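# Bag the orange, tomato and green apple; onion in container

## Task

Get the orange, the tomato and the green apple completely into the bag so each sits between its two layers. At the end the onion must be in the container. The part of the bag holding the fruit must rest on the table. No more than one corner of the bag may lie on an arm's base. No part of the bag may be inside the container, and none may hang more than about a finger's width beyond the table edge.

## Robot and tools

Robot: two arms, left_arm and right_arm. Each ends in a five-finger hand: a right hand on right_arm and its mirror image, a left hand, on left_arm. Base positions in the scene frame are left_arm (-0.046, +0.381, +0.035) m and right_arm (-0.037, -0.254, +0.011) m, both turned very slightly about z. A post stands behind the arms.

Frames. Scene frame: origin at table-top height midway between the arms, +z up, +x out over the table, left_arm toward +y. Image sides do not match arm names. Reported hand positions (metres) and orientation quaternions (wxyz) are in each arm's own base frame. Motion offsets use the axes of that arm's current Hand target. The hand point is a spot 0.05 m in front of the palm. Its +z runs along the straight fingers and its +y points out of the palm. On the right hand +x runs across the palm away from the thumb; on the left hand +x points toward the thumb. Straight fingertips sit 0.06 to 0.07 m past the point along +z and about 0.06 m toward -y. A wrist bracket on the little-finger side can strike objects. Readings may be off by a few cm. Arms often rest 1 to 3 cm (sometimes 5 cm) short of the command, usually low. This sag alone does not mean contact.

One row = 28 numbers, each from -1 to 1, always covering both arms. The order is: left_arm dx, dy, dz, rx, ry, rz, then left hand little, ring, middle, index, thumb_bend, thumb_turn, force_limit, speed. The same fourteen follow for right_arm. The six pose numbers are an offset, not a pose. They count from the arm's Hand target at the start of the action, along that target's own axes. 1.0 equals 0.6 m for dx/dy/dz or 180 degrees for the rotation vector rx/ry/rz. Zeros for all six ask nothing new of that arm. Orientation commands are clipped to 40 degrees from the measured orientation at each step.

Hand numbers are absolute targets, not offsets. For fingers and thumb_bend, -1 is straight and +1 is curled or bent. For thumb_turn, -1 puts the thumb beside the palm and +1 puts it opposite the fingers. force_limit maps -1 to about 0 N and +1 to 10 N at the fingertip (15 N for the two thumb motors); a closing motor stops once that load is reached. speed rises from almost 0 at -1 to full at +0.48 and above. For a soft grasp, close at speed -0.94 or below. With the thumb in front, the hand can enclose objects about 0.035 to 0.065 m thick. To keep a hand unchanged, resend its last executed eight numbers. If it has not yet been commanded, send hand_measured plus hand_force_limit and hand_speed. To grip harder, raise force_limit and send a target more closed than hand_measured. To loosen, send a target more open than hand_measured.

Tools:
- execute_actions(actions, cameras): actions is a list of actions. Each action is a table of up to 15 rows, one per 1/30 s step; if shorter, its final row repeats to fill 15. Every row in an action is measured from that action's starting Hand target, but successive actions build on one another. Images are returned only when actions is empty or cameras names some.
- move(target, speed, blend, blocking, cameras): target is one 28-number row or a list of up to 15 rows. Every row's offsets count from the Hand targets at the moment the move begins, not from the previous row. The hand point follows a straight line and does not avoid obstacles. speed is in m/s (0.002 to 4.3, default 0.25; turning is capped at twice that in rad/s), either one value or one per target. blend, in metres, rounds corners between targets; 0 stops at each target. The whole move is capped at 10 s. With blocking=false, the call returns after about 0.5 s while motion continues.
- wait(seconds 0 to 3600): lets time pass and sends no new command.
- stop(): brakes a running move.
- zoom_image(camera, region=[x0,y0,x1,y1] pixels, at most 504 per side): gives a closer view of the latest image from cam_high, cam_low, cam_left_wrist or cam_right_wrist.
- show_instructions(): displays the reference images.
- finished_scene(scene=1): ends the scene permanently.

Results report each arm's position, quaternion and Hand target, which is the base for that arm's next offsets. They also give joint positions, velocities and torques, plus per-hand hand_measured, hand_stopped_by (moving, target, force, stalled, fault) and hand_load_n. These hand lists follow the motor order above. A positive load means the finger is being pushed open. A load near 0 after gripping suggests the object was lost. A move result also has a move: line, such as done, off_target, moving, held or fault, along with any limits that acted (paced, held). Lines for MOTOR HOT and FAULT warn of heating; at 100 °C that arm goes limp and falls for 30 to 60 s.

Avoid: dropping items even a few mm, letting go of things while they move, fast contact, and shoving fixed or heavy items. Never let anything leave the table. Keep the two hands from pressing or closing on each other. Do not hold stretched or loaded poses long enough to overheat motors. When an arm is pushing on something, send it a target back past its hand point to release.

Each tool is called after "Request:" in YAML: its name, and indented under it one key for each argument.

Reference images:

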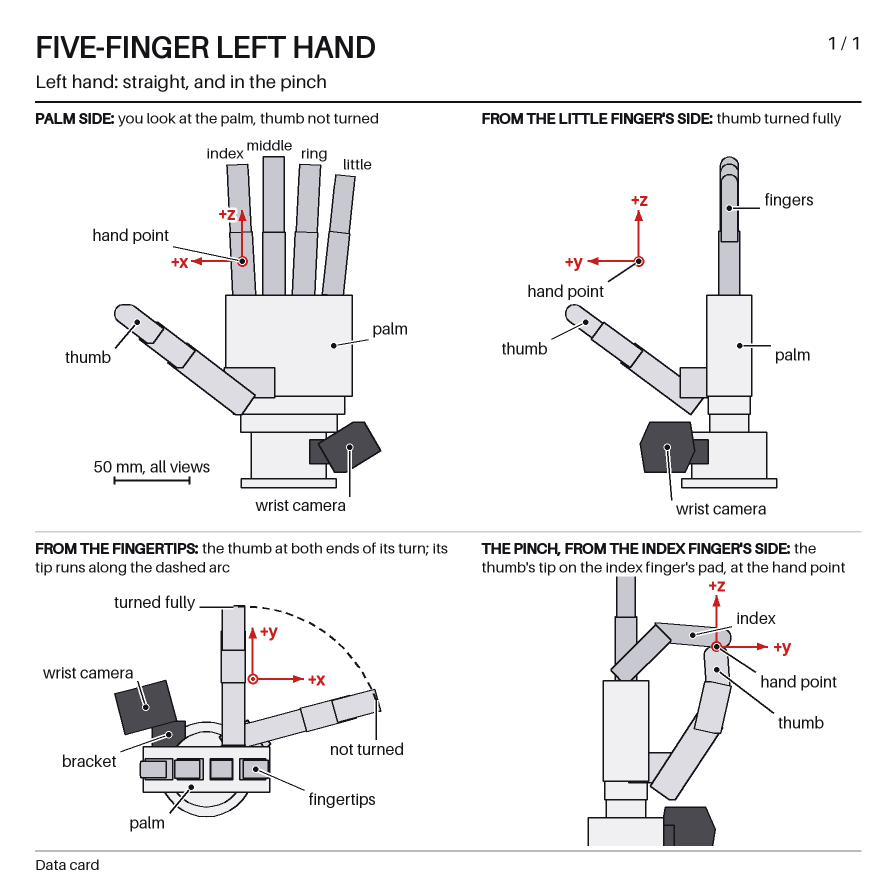

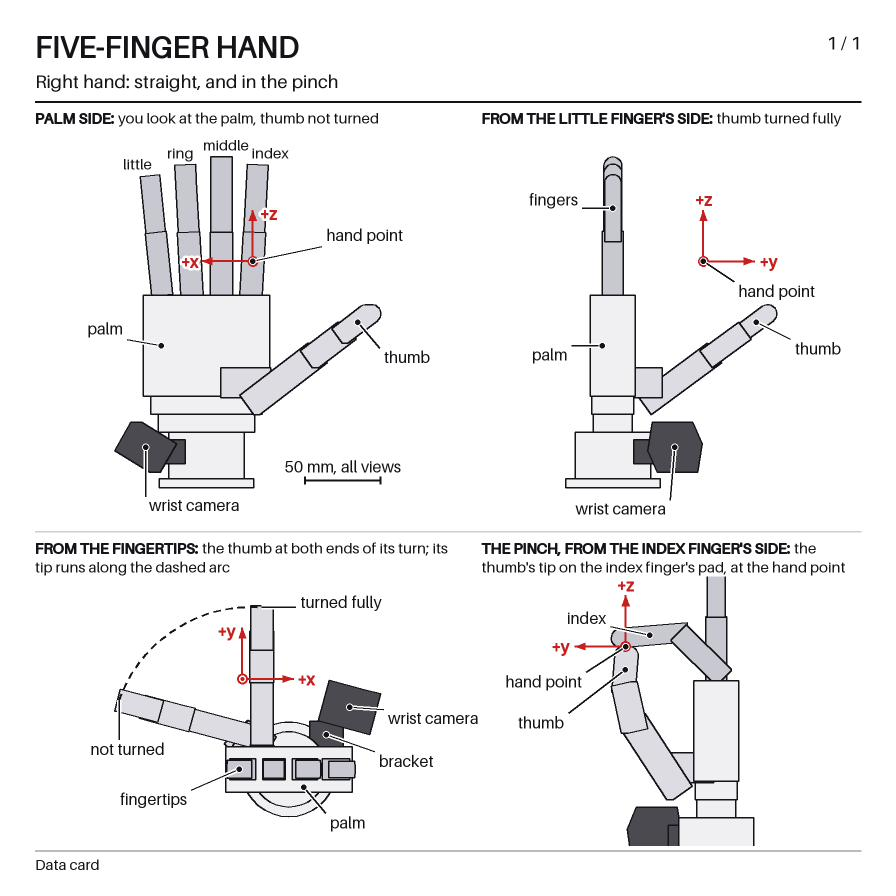

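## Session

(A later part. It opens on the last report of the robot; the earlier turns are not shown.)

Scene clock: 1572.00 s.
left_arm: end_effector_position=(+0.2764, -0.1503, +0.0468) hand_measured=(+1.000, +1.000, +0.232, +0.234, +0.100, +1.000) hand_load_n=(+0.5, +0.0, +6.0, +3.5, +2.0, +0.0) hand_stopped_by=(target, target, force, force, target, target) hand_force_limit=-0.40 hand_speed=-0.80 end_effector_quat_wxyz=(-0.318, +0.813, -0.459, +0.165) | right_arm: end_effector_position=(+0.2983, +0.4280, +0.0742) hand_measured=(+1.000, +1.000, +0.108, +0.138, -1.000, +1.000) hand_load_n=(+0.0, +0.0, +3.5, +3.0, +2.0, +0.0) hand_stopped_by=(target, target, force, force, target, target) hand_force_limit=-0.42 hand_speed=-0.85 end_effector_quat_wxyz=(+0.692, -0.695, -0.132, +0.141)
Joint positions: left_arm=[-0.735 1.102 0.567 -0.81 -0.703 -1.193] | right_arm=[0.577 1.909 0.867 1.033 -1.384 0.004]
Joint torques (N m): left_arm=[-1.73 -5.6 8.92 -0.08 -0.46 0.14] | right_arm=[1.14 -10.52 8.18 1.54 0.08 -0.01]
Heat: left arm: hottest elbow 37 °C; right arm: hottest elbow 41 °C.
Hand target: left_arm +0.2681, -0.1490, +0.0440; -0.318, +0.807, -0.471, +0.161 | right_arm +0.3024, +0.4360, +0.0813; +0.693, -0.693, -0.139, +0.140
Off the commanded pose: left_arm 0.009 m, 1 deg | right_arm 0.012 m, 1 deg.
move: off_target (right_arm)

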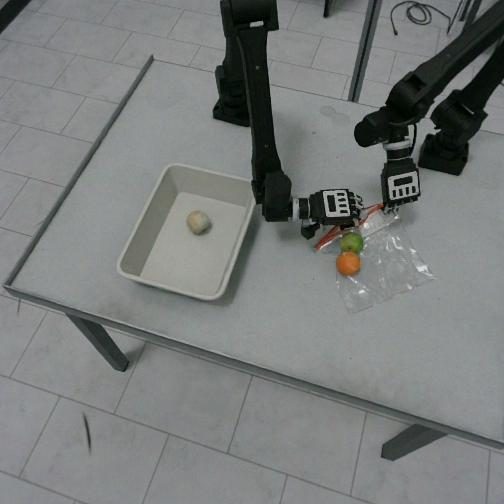

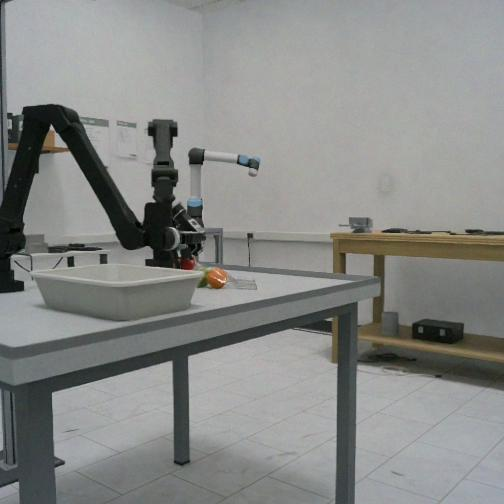

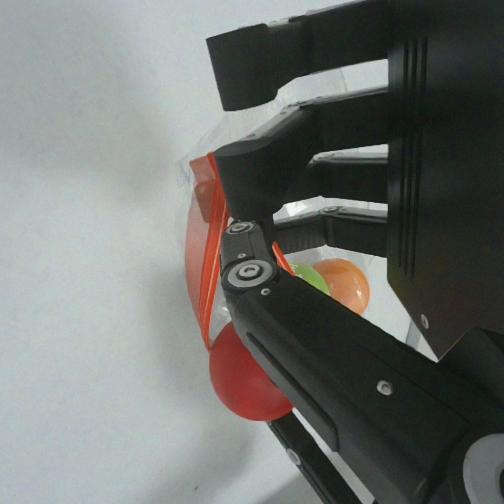

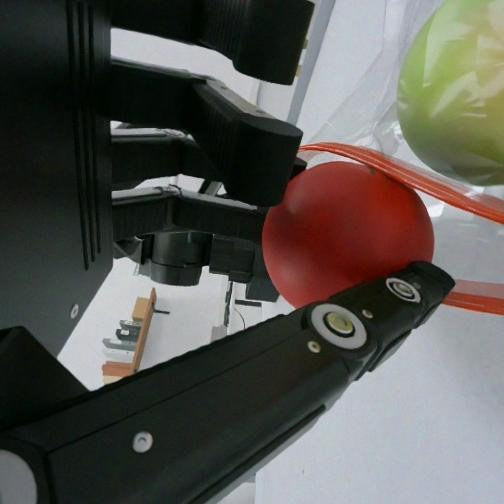

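Request:
move:
  target: [0,0,0,0,0,0,1,1,0.25,0.25,0.1,1,-0.4,-0.8,-0.0128,0.0722,-0.0073,0,0,0,1,1,0.4,0.4,-1,1,-0.42,-0.85]
  speed: 0.05
  cameras: ["all"]

Request:
zoom_image:
  camera: "cam_high"
  region: [280, 160, 440, 320]

Request:
zoom_image:
  camera: "cam_left_wrist"
  region: [130, 230, 400, 504]

Request:
zoom_image:
  camera: "cam_right_wrist"
  region: [240, 100, 504, 364]

Scene clock: 1574.87 s.
left_arm: end_effector_position=(+0.2764, -0.1503, +0.0468) hand_measured=(+1.000, +1.000, +0.232, +0.234, +0.100, +1.000) hand_load_n=(+0.0, +0.0, +5.5, +3.5, +1.5, +0.0) hand_stopped_by=(target, target, force, force, target, target) hand_force_limit=-0.40 hand_speed=-0.80 end_effector_quat_wxyz=(-0.318, +0.813, -0.459, +0.165) | right_arm: end_effector_position=(+0.2981, +0.4279, +0.0459) hand_measured=(+1.000, +1.000, +0.108, +0.138, -1.000, +1.000) hand_load_n=(+0.0, +0.0, +3.0, +3.5, +1.5, +0.5) hand_stopped_by=(target, target, force, force, target, target) hand_force_limit=-0.42 hand_speed=-0.85 end_effector_quat_wxyz=(+0.694, -0.694, -0.138, +0.137)
Joint positions: left_arm=[-0.735 1.102 0.567 -0.81 -0.703 -1.193] | right_arm=[0.577 1.985 0.867 1.119 -1.385 0]
Joint torques (N m): left_arm=[-1.79 -5.6 8.92 -0.08 -0.46 0.14] | right_arm=[0.62 -9.17 5.57 2.65 -0.08 -0.07]
Heat: left arm: hottest elbow 37 °C; right arm: hottest elbow 41 °C.
Hand target: left_arm +0.2681, -0.1490, +0.0440; -0.318, +0.807, -0.471, +0.161 | right_arm +0.2969, +0.4290, +0.0379; +0.693, -0.693, -0.139, +0.140
Off the commanded pose: left_arm 0.009 m, 1 deg | right_arm 0.008 m, 0 deg.
move: done

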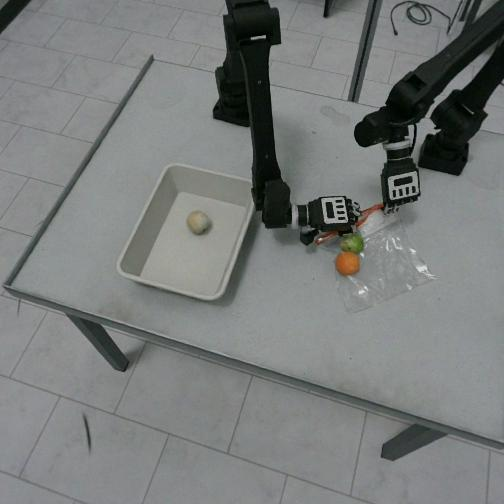

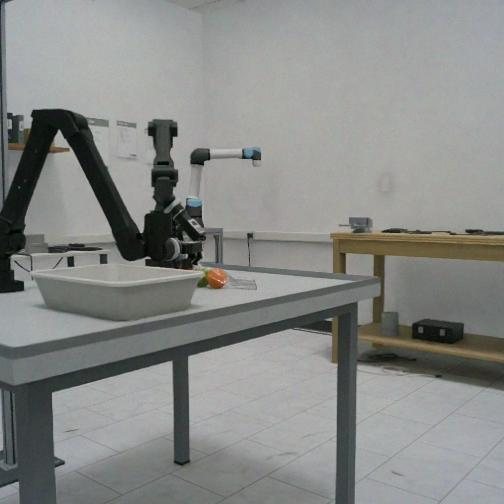

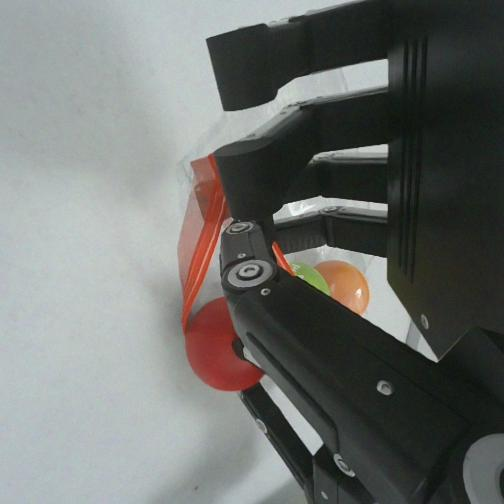

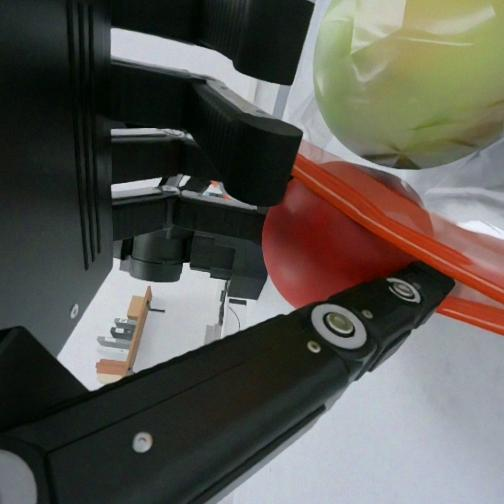

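Scaled by 3.150.

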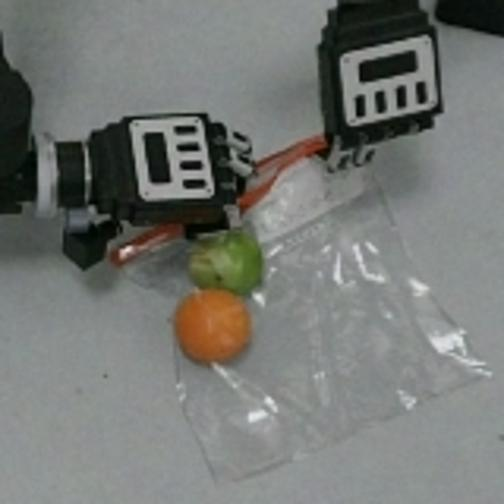

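Scaled by 1.839.

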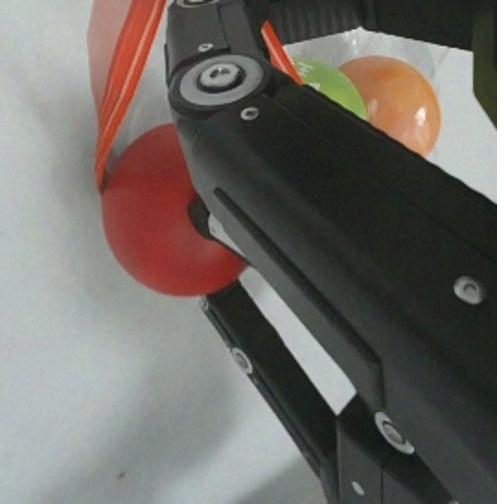

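Scaled by 1.909.

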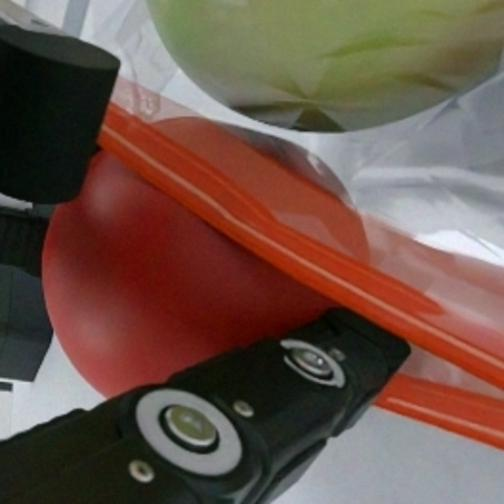

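Request:
move:
  target: [0,0,0,0,0,0,1,1,0.25,0.25,0.1,1,-0.4,-0.8,0.0472,-0.015,0.0173,0,0,0,1,1,0.4,0.4,-1,1,-0.42,-0.85]
  speed: 0.04
  cameras: ["all"]

Request:
zoom_image:
  camera: "cam_high"
  region: [280, 160, 440, 320]

Request:
zoom_image:
  camera: "cam_left_wrist"
  region: [130, 230, 400, 504]

Request:
zoom_image:
  camera: "cam_right_wrist"
  region: [240, 100, 504, 364]

Scene clock: 1580.40 s.
left_arm: end_effector_position=(+0.2764, -0.1503, +0.0469) hand_measured=(+1.000, +1.000, +0.232, +0.234, +0.100, +1.000) hand_load_n=(+0.0, +0.0, +5.5, +4.0, +1.5, -0.5) hand_stopped_by=(target, target, force, force, target, target) hand_force_limit=-0.40 hand_speed=-0.80 end_effector_quat_wxyz=(-0.318, +0.813, -0.459, +0.165) | right_arm: end_effector_position=(+0.3161, +0.4418, +0.0521) hand_measured=(+1.000, +1.000, +0.108, +0.138, -1.000, +1.000) hand_load_n=(+0.0, +0.0, +3.0, +3.5, +2.0, +0.0) hand_stopped_by=(target, target, force, force, target, target) hand_force_limit=-0.42 hand_speed=-0.85 end_effector_quat_wxyz=(+0.695, -0.692, -0.140, +0.134)
Joint positions: left_arm=[-0.735 1.102 0.567 -0.81 -0.703 -1.193] | right_arm=[0.58 2.001 0.933 1.08 -1.381 0.002]
Joint torques (N m): left_arm=[-1.73 -5.66 8.94 -0.08 -0.47 0.14] | right_arm=[1.14 -9.58 8.06 1.58 0.14 -0.02]
Heat: left arm: hottest elbow 37 °C; right arm: hottest elbow 41 °C.
Hand target: left_arm +0.2681, -0.1490, +0.0441; -0.318, +0.807, -0.470, +0.161 | right_arm +0.3192, +0.4496, +0.0471; +0.694, -0.693, -0.139, +0.139
Off the commanded pose: left_arm 0.009 m, 2 deg | right_arm 0.010 m, 1 deg.
move: done

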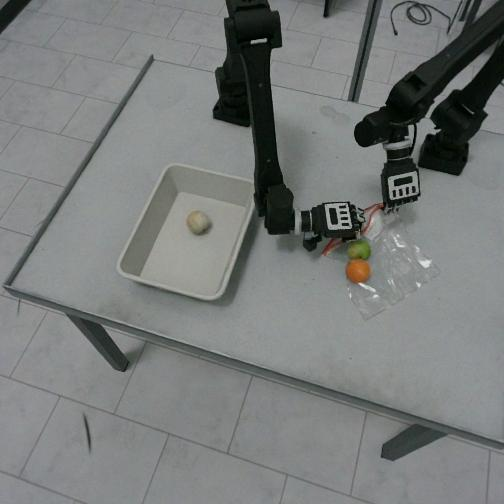

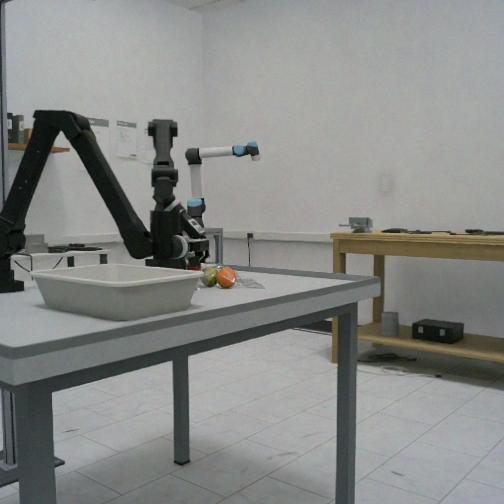

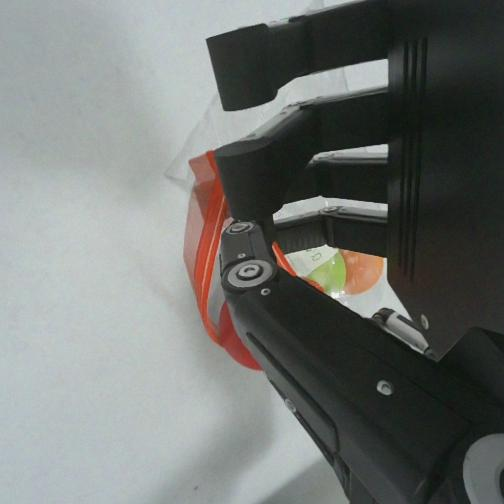

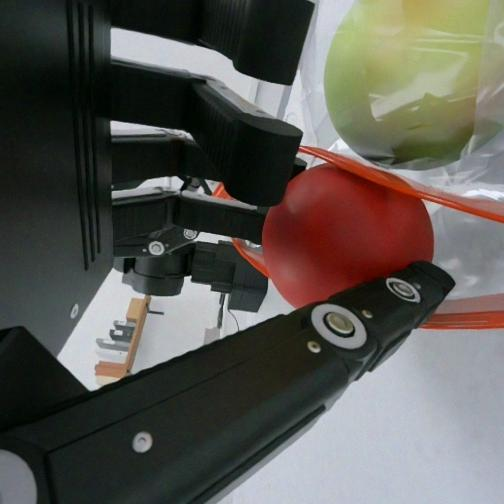

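Scaled by 3.150.

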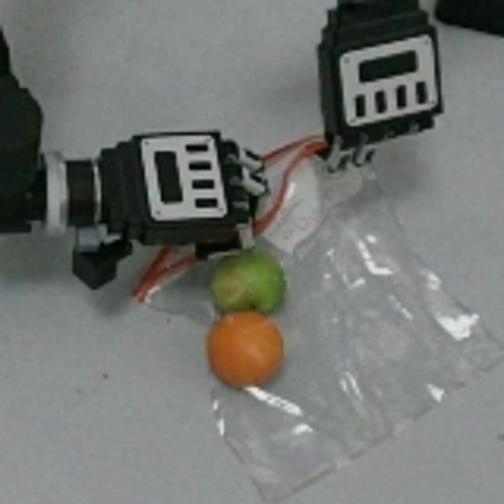

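Scaled by 1.839.

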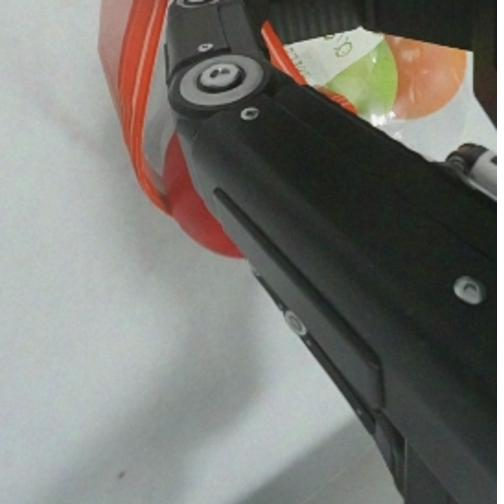

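Scaled by 1.909.

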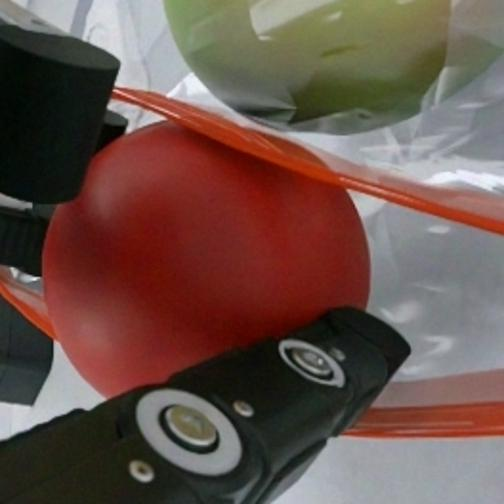

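Request:
move:
  target: [0,0,0,0,0,0,1,1,0.25,0.25,0.1,1,-0.4,-0.8,-0.0132,0.0152,-0.0092,0,0,0,1,1,0.4,0.4,-1,1,-0.42,-0.85]
  speed: 0.04
  cameras: ["cam_high","cam_left_wrist","cam_right_wrist"]

Request:
zoom_image:
  camera: "cam_left_wrist"
  region: [130, 130, 400, 400]

Request:
zoom_image:
  camera: "cam_right_wrist"
  region: [240, 100, 504, 364]

Scene clock: 1582.97 s.
left_arm: end_effector_position=(+0.2764, -0.1503, +0.0469) hand_measured=(+1.000, +1.000, +0.232, +0.234, +0.100, +1.000) hand_load_n=(+0.0, +0.0, +5.5, +3.5, +2.0, +0.0) hand_stopped_by=(target, target, force, force, target, target) hand_force_limit=-0.40 hand_speed=-0.80 end_effector_quat_wxyz=(-0.318, +0.813, -0.459, +0.165) | right_arm: end_effector_position=(+0.3152, +0.4413, +0.0480) hand_measured=(+1.000, +1.000, +0.108, +0.138, -1.000, +1.000) hand_load_n=(+0.0, +0.0, +3.0, +3.5, +1.5, +0.5) hand_stopped_by=(target, target, force, force, target, target) hand_force_limit=-0.42 hand_speed=-0.85 end_effector_quat_wxyz=(+0.694, -0.693, -0.140, +0.137)
Joint positions: left_arm=[-0.735 1.102 0.567 -0.81 -0.703 -1.193] | right_arm=[0.58 2.011 0.933 1.084 -1.384 0.002]
Joint torques (N m): left_arm=[-1.73 -5.6 8.92 -0.12 -0.46 0.14] | right_arm=[0.44 -9.58 5.68 2.61 -0.06 -0.07]
Heat: left arm: hottest elbow 37 °C; right arm: hottest elbow 41 °C.
Hand target: left_arm +0.2681, -0.1490, +0.0441; -0.318, +0.807, -0.470, +0.161 | right_arm +0.3140, +0.4414, +0.0380; +0.694, -0.693, -0.139, +0.140
Off the commanded pose: left_arm 0.009 m, 1 deg | right_arm 0.010 m, 0 deg.
move: done

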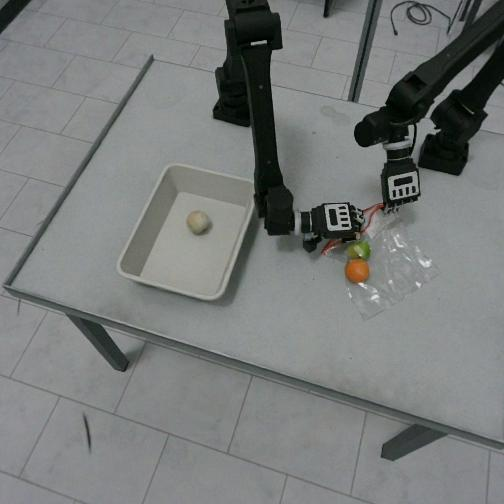

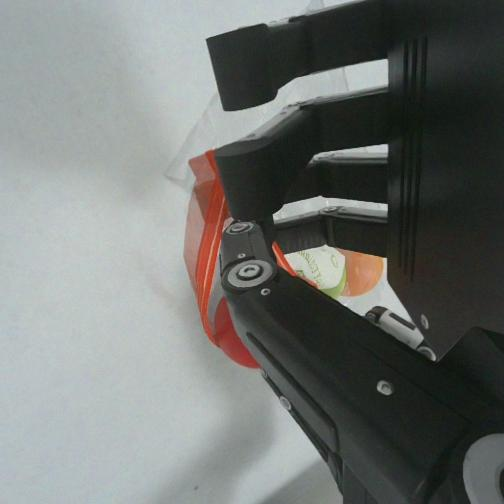

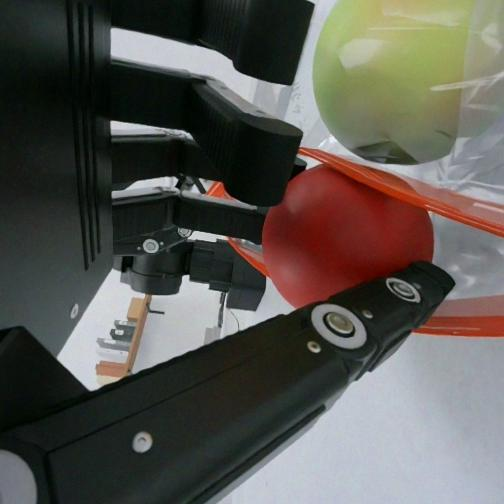

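Scaled by 1.867.

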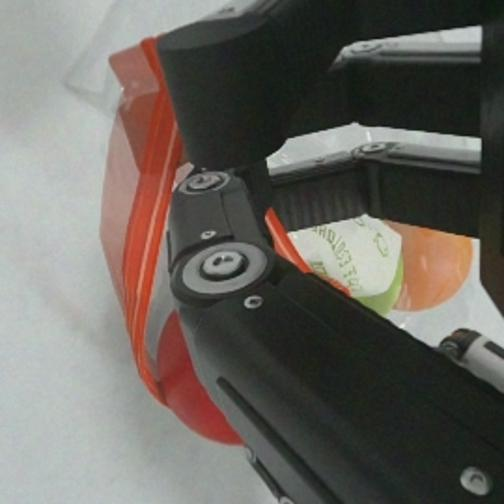

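Scaled by 1.909.

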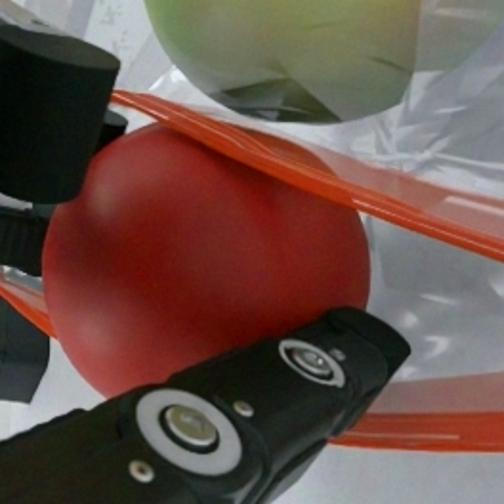

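Request:
move:
  target: [0.0128,0.0227,-0.0208,0,0,0,1,1,0.25,0.25,0.1,1,-0.4,-0.8,0,0,0,0,0,0,1,1,0.4,0.4,-1,1,-0.42,-0.85]
  speed: 0.04
  cameras: ["all"]

Request:
zoom_image:
  camera: "cam_high"
  region: [280, 160, 440, 320]

Request:
zoom_image:
  camera: "cam_left_wrist"
  region: [130, 130, 400, 400]

Request:
zoom_image:
  camera: "cam_right_wrist"
  region: [240, 100, 504, 364]

Scene clock: 1585.73 s.
left_arm: end_effector_position=(+0.2583, -0.1619, +0.0456) hand_measured=(+1.000, +1.000, +0.232, +0.234, +0.100, +1.000) hand_load_n=(+0.0, +0.0, +6.0, +3.5, +2.0, +0.0) hand_stopped_by=(target, target, force, force, target, target) hand_force_limit=-0.40 hand_speed=-0.80 end_effector_quat_wxyz=(-0.317, +0.809, -0.466, +0.164) | right_arm: end_effector_position=(+0.3150, +0.4412, +0.0480) hand_measured=(+1.000, +1.000, +0.108, +0.138, -1.000, +1.000) hand_load_n=(+0.0, +0.0, +2.5, +3.5, +2.0, +0.5) hand_stopped_by=(target, target, force, force, target, target) hand_force_limit=-0.42 hand_speed=-0.85 end_effector_quat_wxyz=(+0.694, -0.693, -0.140, +0.137)
Joint positions: left_arm=[-0.814 1.102 0.567 -0.872 -0.715 -1.278] | right_arm=[0.58 2.011 0.933 1.084 -1.385 0.002]
Joint torques (N m): left_arm=[-1.61 -3.66 10.43 -0.17 -0.56 -0.01] | right_arm=[0.44 -9.58 5.68 2.69 -0.01 -0.07]
Heat: left arm: hottest elbow 37 °C; right arm: hottest elbow 41 °C.
Hand target: left_arm +0.2560, -0.1651, +0.0440; -0.318, +0.807, -0.470, +0.161 | right_arm +0.3140, +0.4414, +0.0380; +0.694, -0.693, -0.139, +0.139
Off the commanded pose: left_arm 0.004 m, 1 deg | right_arm 0.010 m, 0 deg.
move: done

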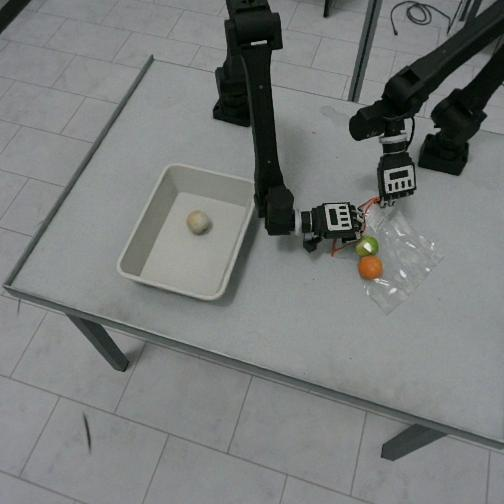

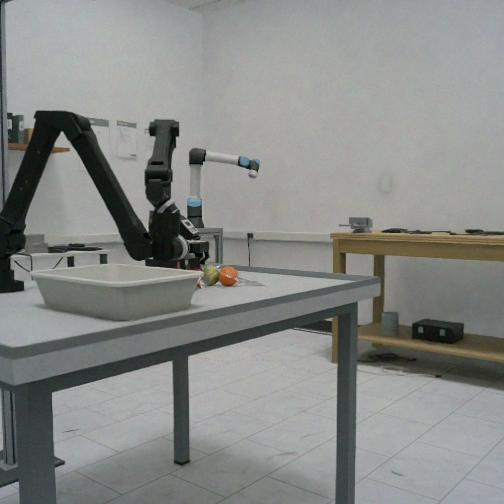

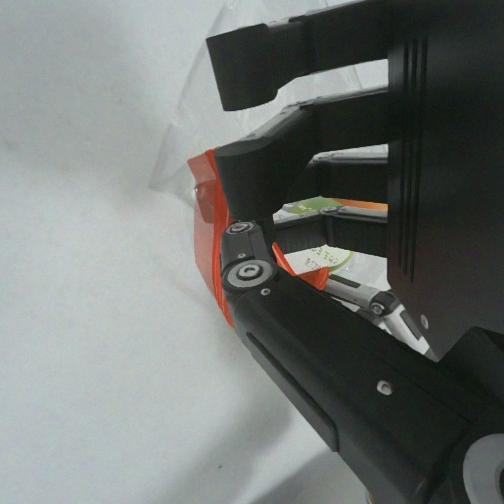

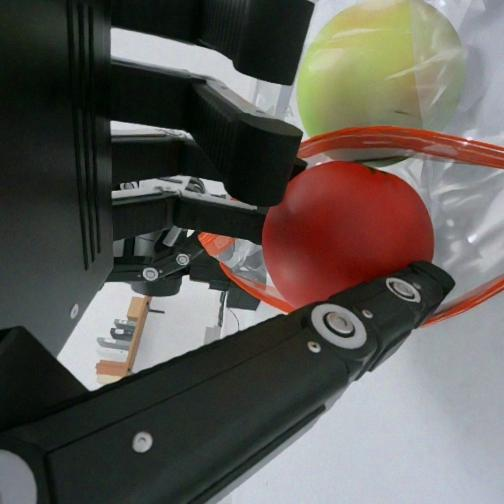

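Scaled by 3.150.

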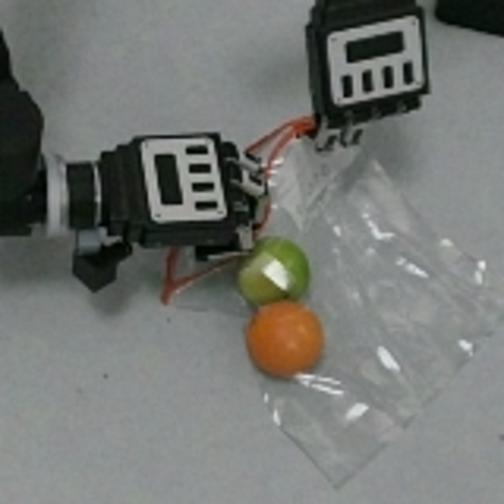

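Scaled by 1.867.

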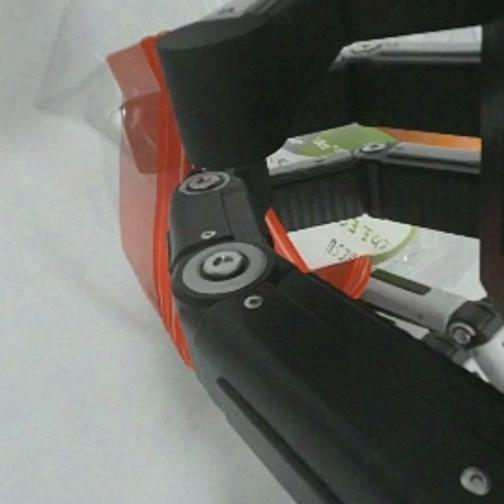

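Scaled by 1.909.

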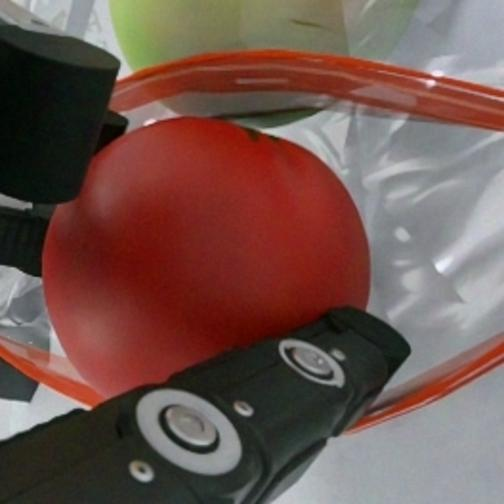

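Request:
move:
  target: [0,0,0,0,0,0,1,1,0.25,0.25,0.1,1,-0.4,-0.8,0,0,0,0,0,0,1,1,-0.15,-0.15,-1,1,-0.42,-0.88]
  cameras: ["all"]

Request:
zoom_image:
  camera: "cam_right_wrist"
  region: [240, 100, 504, 364]

Scene clock: 1588.23 s.
left_arm: end_effector_position=(+0.2583, -0.1620, +0.0456) hand_measured=(+1.000, +1.000, +0.232, +0.234, +0.100, +1.000) hand_load_n=(+0.0, +0.0, +5.5, +3.5, +1.5, +0.0) hand_stopped_by=(target, target, force, force, target, target) hand_force_limit=-0.40 hand_speed=-0.80 end_effector_quat_wxyz=(-0.317, +0.810, -0.466, +0.164) | right_arm: end_effector_position=(+0.3150, +0.4412, +0.0480) hand_measured=(+1.000, +1.000, -0.150, -0.150, -1.000, +1.000) hand_load_n=(+0.0, +0.0, -0.5, -0.5, +0.0, +0.0) hand_stopped_by=(target, target, target, target, target, target) hand_force_limit=-0.42 hand_speed=-0.88 end_effector_quat_wxyz=(+0.694, -0.693, -0.140, +0.137)
Joint positions: left_arm=[-0.814 1.102 0.567 -0.872 -0.715 -1.279] | right_arm=[0.58 2.011 0.933 1.084 -1.385 0.002]
Joint torques (N m): left_arm=[-1.67 -3.6 10.44 -0.17 -0.56 -0.02] | right_arm=[0.44 -9.58 5.7 2.67 -0.01 -0.07]
Heat: left arm: hottest elbow 37 °C; right arm: hottest elbow 41 °C.
Hand target: left_arm +0.2560, -0.1651, +0.0440; -0.318, +0.807, -0.471, +0.161 | right_arm +0.3140, +0.4414, +0.0380; +0.694, -0.693, -0.139, +0.139
Off the commanded pose: left_arm 0.004 m, 1 deg | right_arm 0.010 m, 0 deg.
move: done

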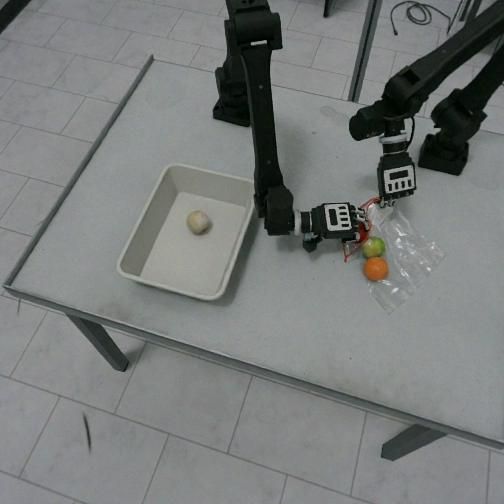

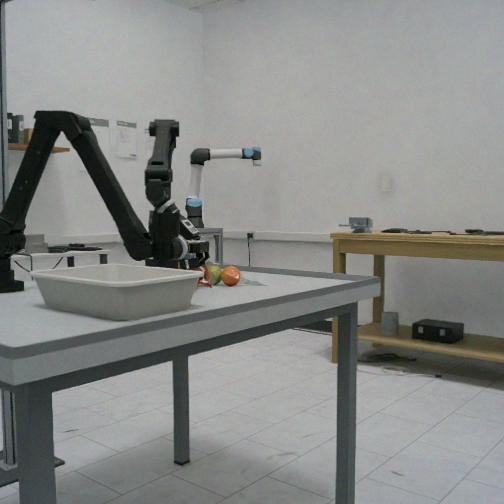

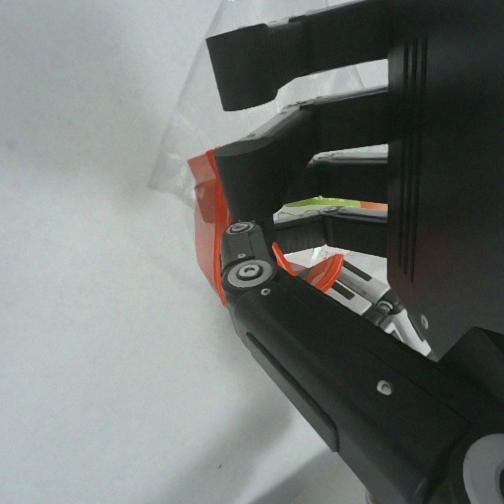

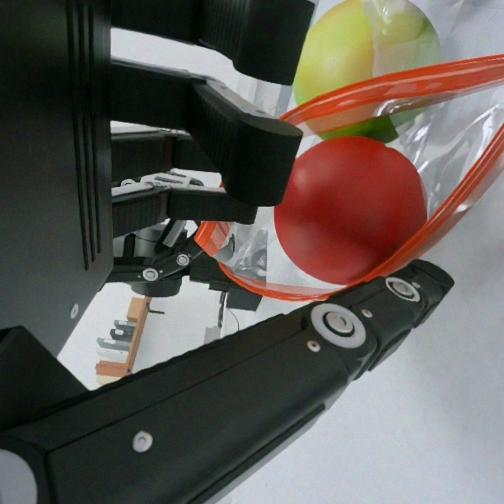

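Scaled by 1.909.

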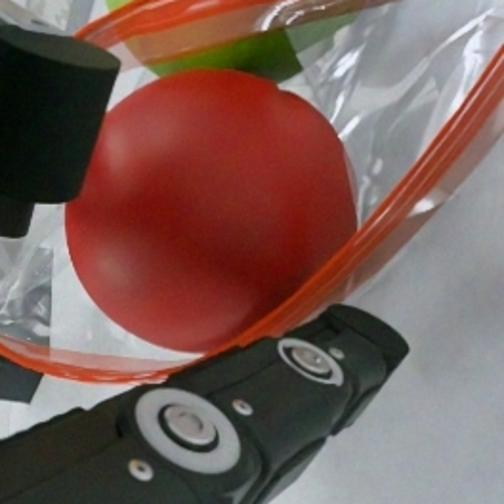

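Request:
move:
  target: [0,0,0,0,0,0,1,1,0.25,0.25,0.1,1,-0.4,-0.8,0.0131,-0.0833,0.0053,0,0,0,1,1,-0.15,-0.15,-1,1,-0.42,-0.88]
  speed: 0.04
  cameras: ["all"]

Request:
zoom_image:
  camera: "cam_right_wrist"
  region: [200, 60, 504, 364]

Request:
zoom_image:
  camera: "cam_high"
  region: [280, 160, 440, 320]

Scene clock: 1593.70 s.
left_arm: end_effector_position=(+0.2584, -0.1619, +0.0456) hand_measured=(+1.000, +1.000, +0.232, +0.234, +0.100, +1.000) hand_load_n=(+0.0, +0.0, +5.5, +3.5, +2.0, +0.0) hand_stopped_by=(target, target, force, force, target, target) hand_force_limit=-0.40 hand_speed=-0.80 end_effector_quat_wxyz=(-0.317, +0.810, -0.466, +0.164) | right_arm: end_effector_position=(+0.3143, +0.4407, +0.0776) hand_measured=(+1.000, +1.000, -0.150, -0.150, -1.000, +1.000) hand_load_n=(+0.0, +0.0, -0.5, -0.5, +0.0, +0.5) hand_stopped_by=(target, target, target, target, target, target) hand_force_limit=-0.42 hand_speed=-0.88 end_effector_quat_wxyz=(+0.691, -0.696, -0.132, +0.145)
Joint positions: left_arm=[-0.814 1.102 0.567 -0.872 -0.715 -1.279] | right_arm=[0.58 1.933 0.933 0.986 -1.385 0.005]
Joint torques (N m): left_arm=[-1.73 -3.66 10.44 -0.17 -0.54 -0.02] | right_arm=[0.73 -11.52 8.39 1.57 0.08 -0.02]
Heat: left arm: hottest elbow 37 °C; right arm: hottest elbow 41 °C.
Hand target: left_arm +0.2560, -0.1651, +0.0440; -0.318, +0.807, -0.471, +0.161 | right_arm +0.3201, +0.4474, +0.0880; +0.694, -0.693, -0.139, +0.139
Off the commanded pose: left_arm 0.004 m, 1 deg | right_arm 0.014 m, 1 deg.
move: off_target (right_arm)

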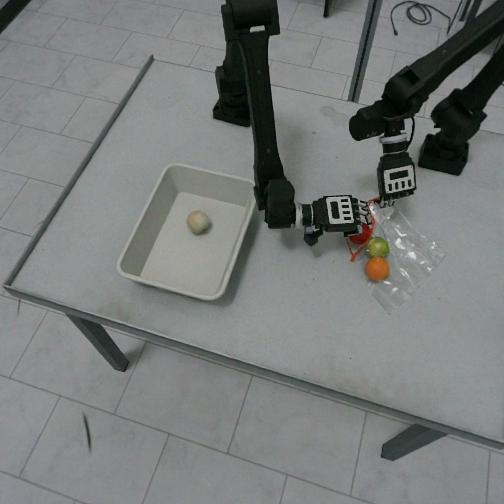

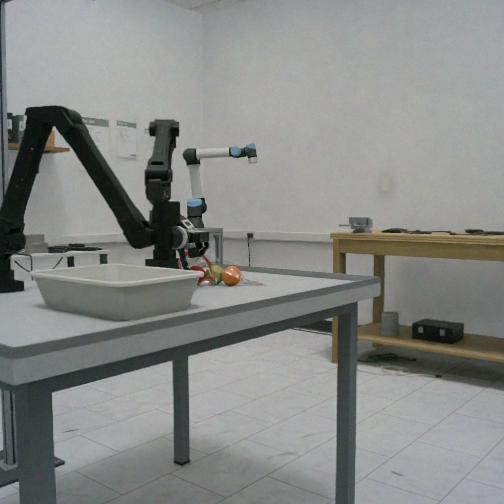

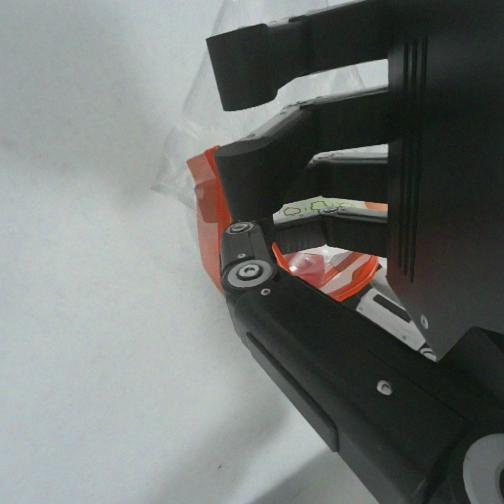

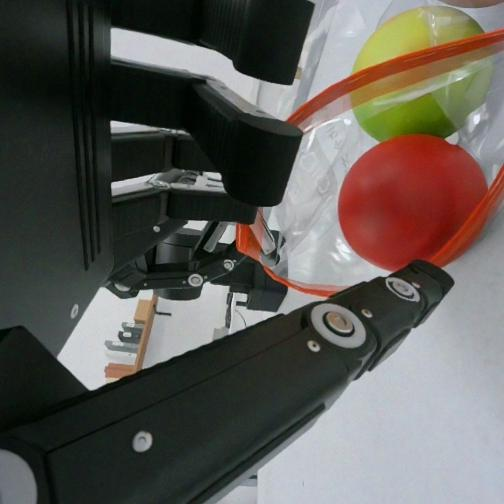

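Scaled by 1.658.

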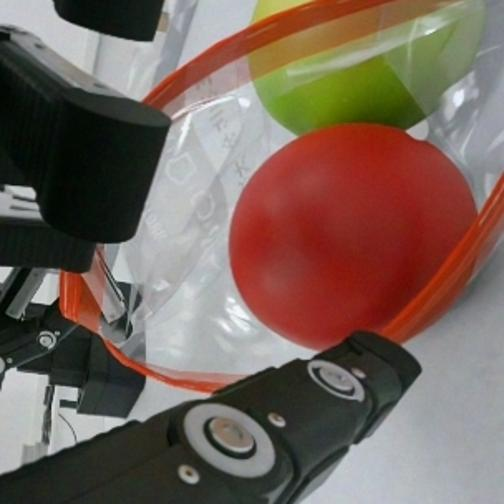

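Scaled by 3.150.

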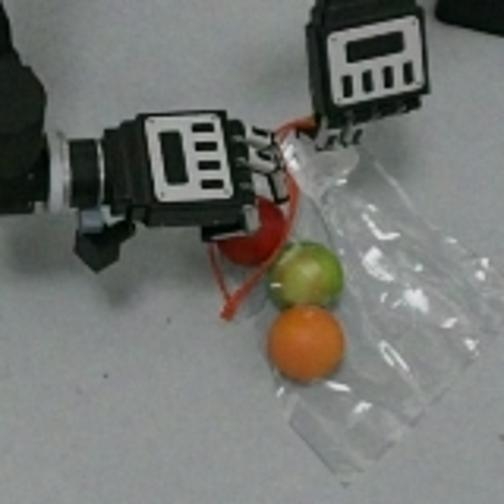

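Request:
move:
  target: [0,0,0,0,0,0,1,1,0.25,0.25,0.1,1,-0.4,-0.8,0,-0.03,-0.1333,0,0,0,1,1,-0.15,-0.15,-1,1,-0.42,-0.88]
  speed: 0.08
  cameras: ["all"]

Request:
zoom_image:
  camera: "cam_right_wrist"
  region: [200, 0, 504, 304]

Request:
zoom_image:
  camera: "cam_high"
  region: [290, 170, 450, 330]

Scene clock: 1596.60 s.
left_arm: end_effector_position=(+0.2581, -0.1616, +0.0455) hand_measured=(+1.000, +1.000, +0.232, +0.234, +0.100, +1.000) hand_load_n=(+0.0, +0.0, +6.0, +3.5, +2.0, +0.0) hand_stopped_by=(target, target, force, force, target, target) hand_force_limit=-0.40 hand_speed=-0.80 end_effector_quat_wxyz=(-0.317, +0.809, -0.466, +0.163) | right_arm: end_effector_position=(+0.3505, +0.3750, +0.1021) hand_measured=(+1.000, +1.000, -0.150, -0.150, -1.000, +1.000) hand_load_n=(+0.0, +0.0, +0.0, +0.0, +0.0, +0.0) hand_stopped_by=(target, target, target, target, target, target) hand_force_limit=-0.42 hand_speed=-0.88 end_effector_quat_wxyz=(+0.694, -0.692, -0.141, +0.138)
Joint positions: left_arm=[-0.814 1.102 0.567 -0.873 -0.715 -1.279] | right_arm=[0.43 1.88 0.933 0.976 -1.538 0.023]
Joint torques (N m): left_arm=[-1.67 -3.66 10.41 -0.1 -0.55 -0.01] | right_arm=[0.09 -11.11 6.54 1.55 -0.08 0.02]
Heat: left arm: hottest elbow 37 °C; right arm: hottest elbow 41 °C.
Hand target: left_arm +0.2560, -0.1651, +0.0440; -0.318, +0.807, -0.471, +0.161 | right_arm +0.3509, +0.3736, +0.1058; +0.693, -0.693, -0.139, +0.140
Off the commanded pose: left_arm 0.004 m, 1 deg | right_arm 0.004 m, 0 deg.
move: done

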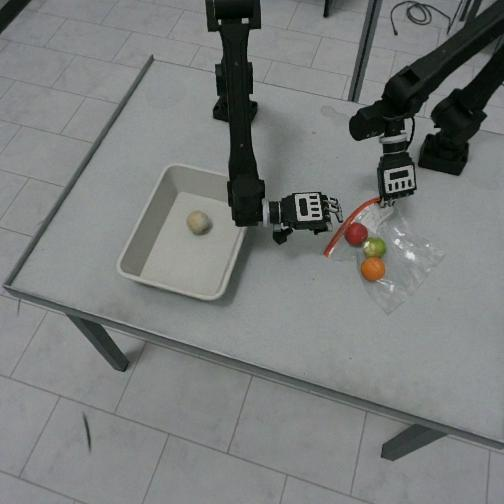

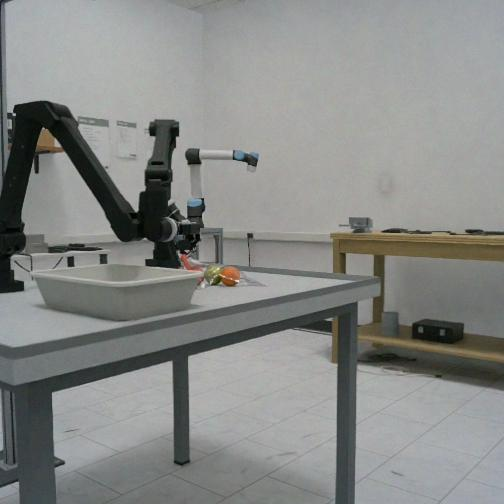

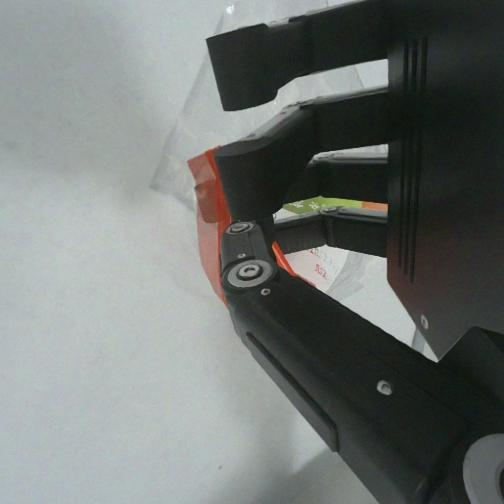

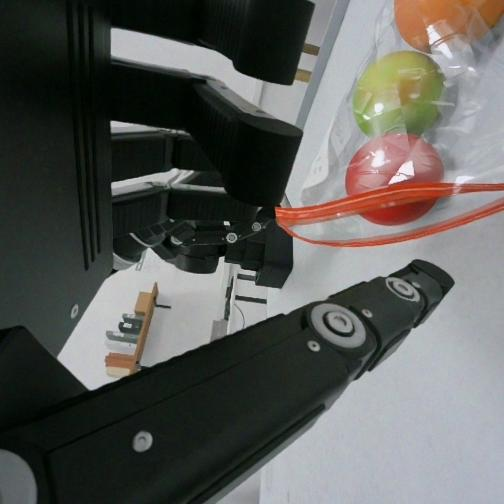

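Scaled by 1.658.

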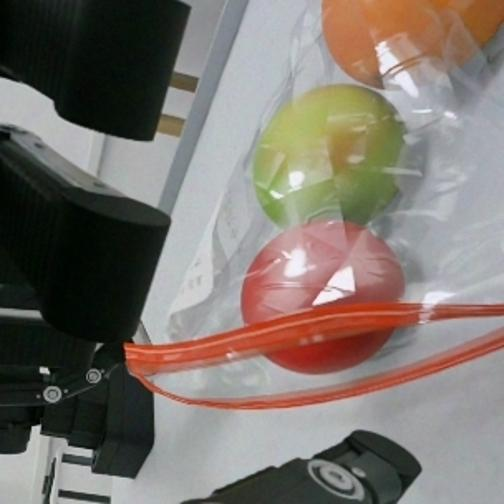

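Scaled by 3.150.

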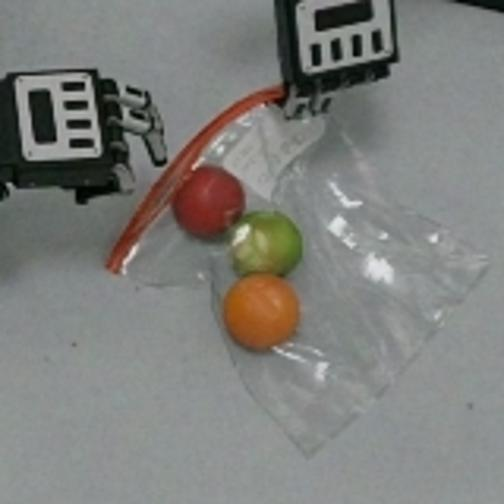

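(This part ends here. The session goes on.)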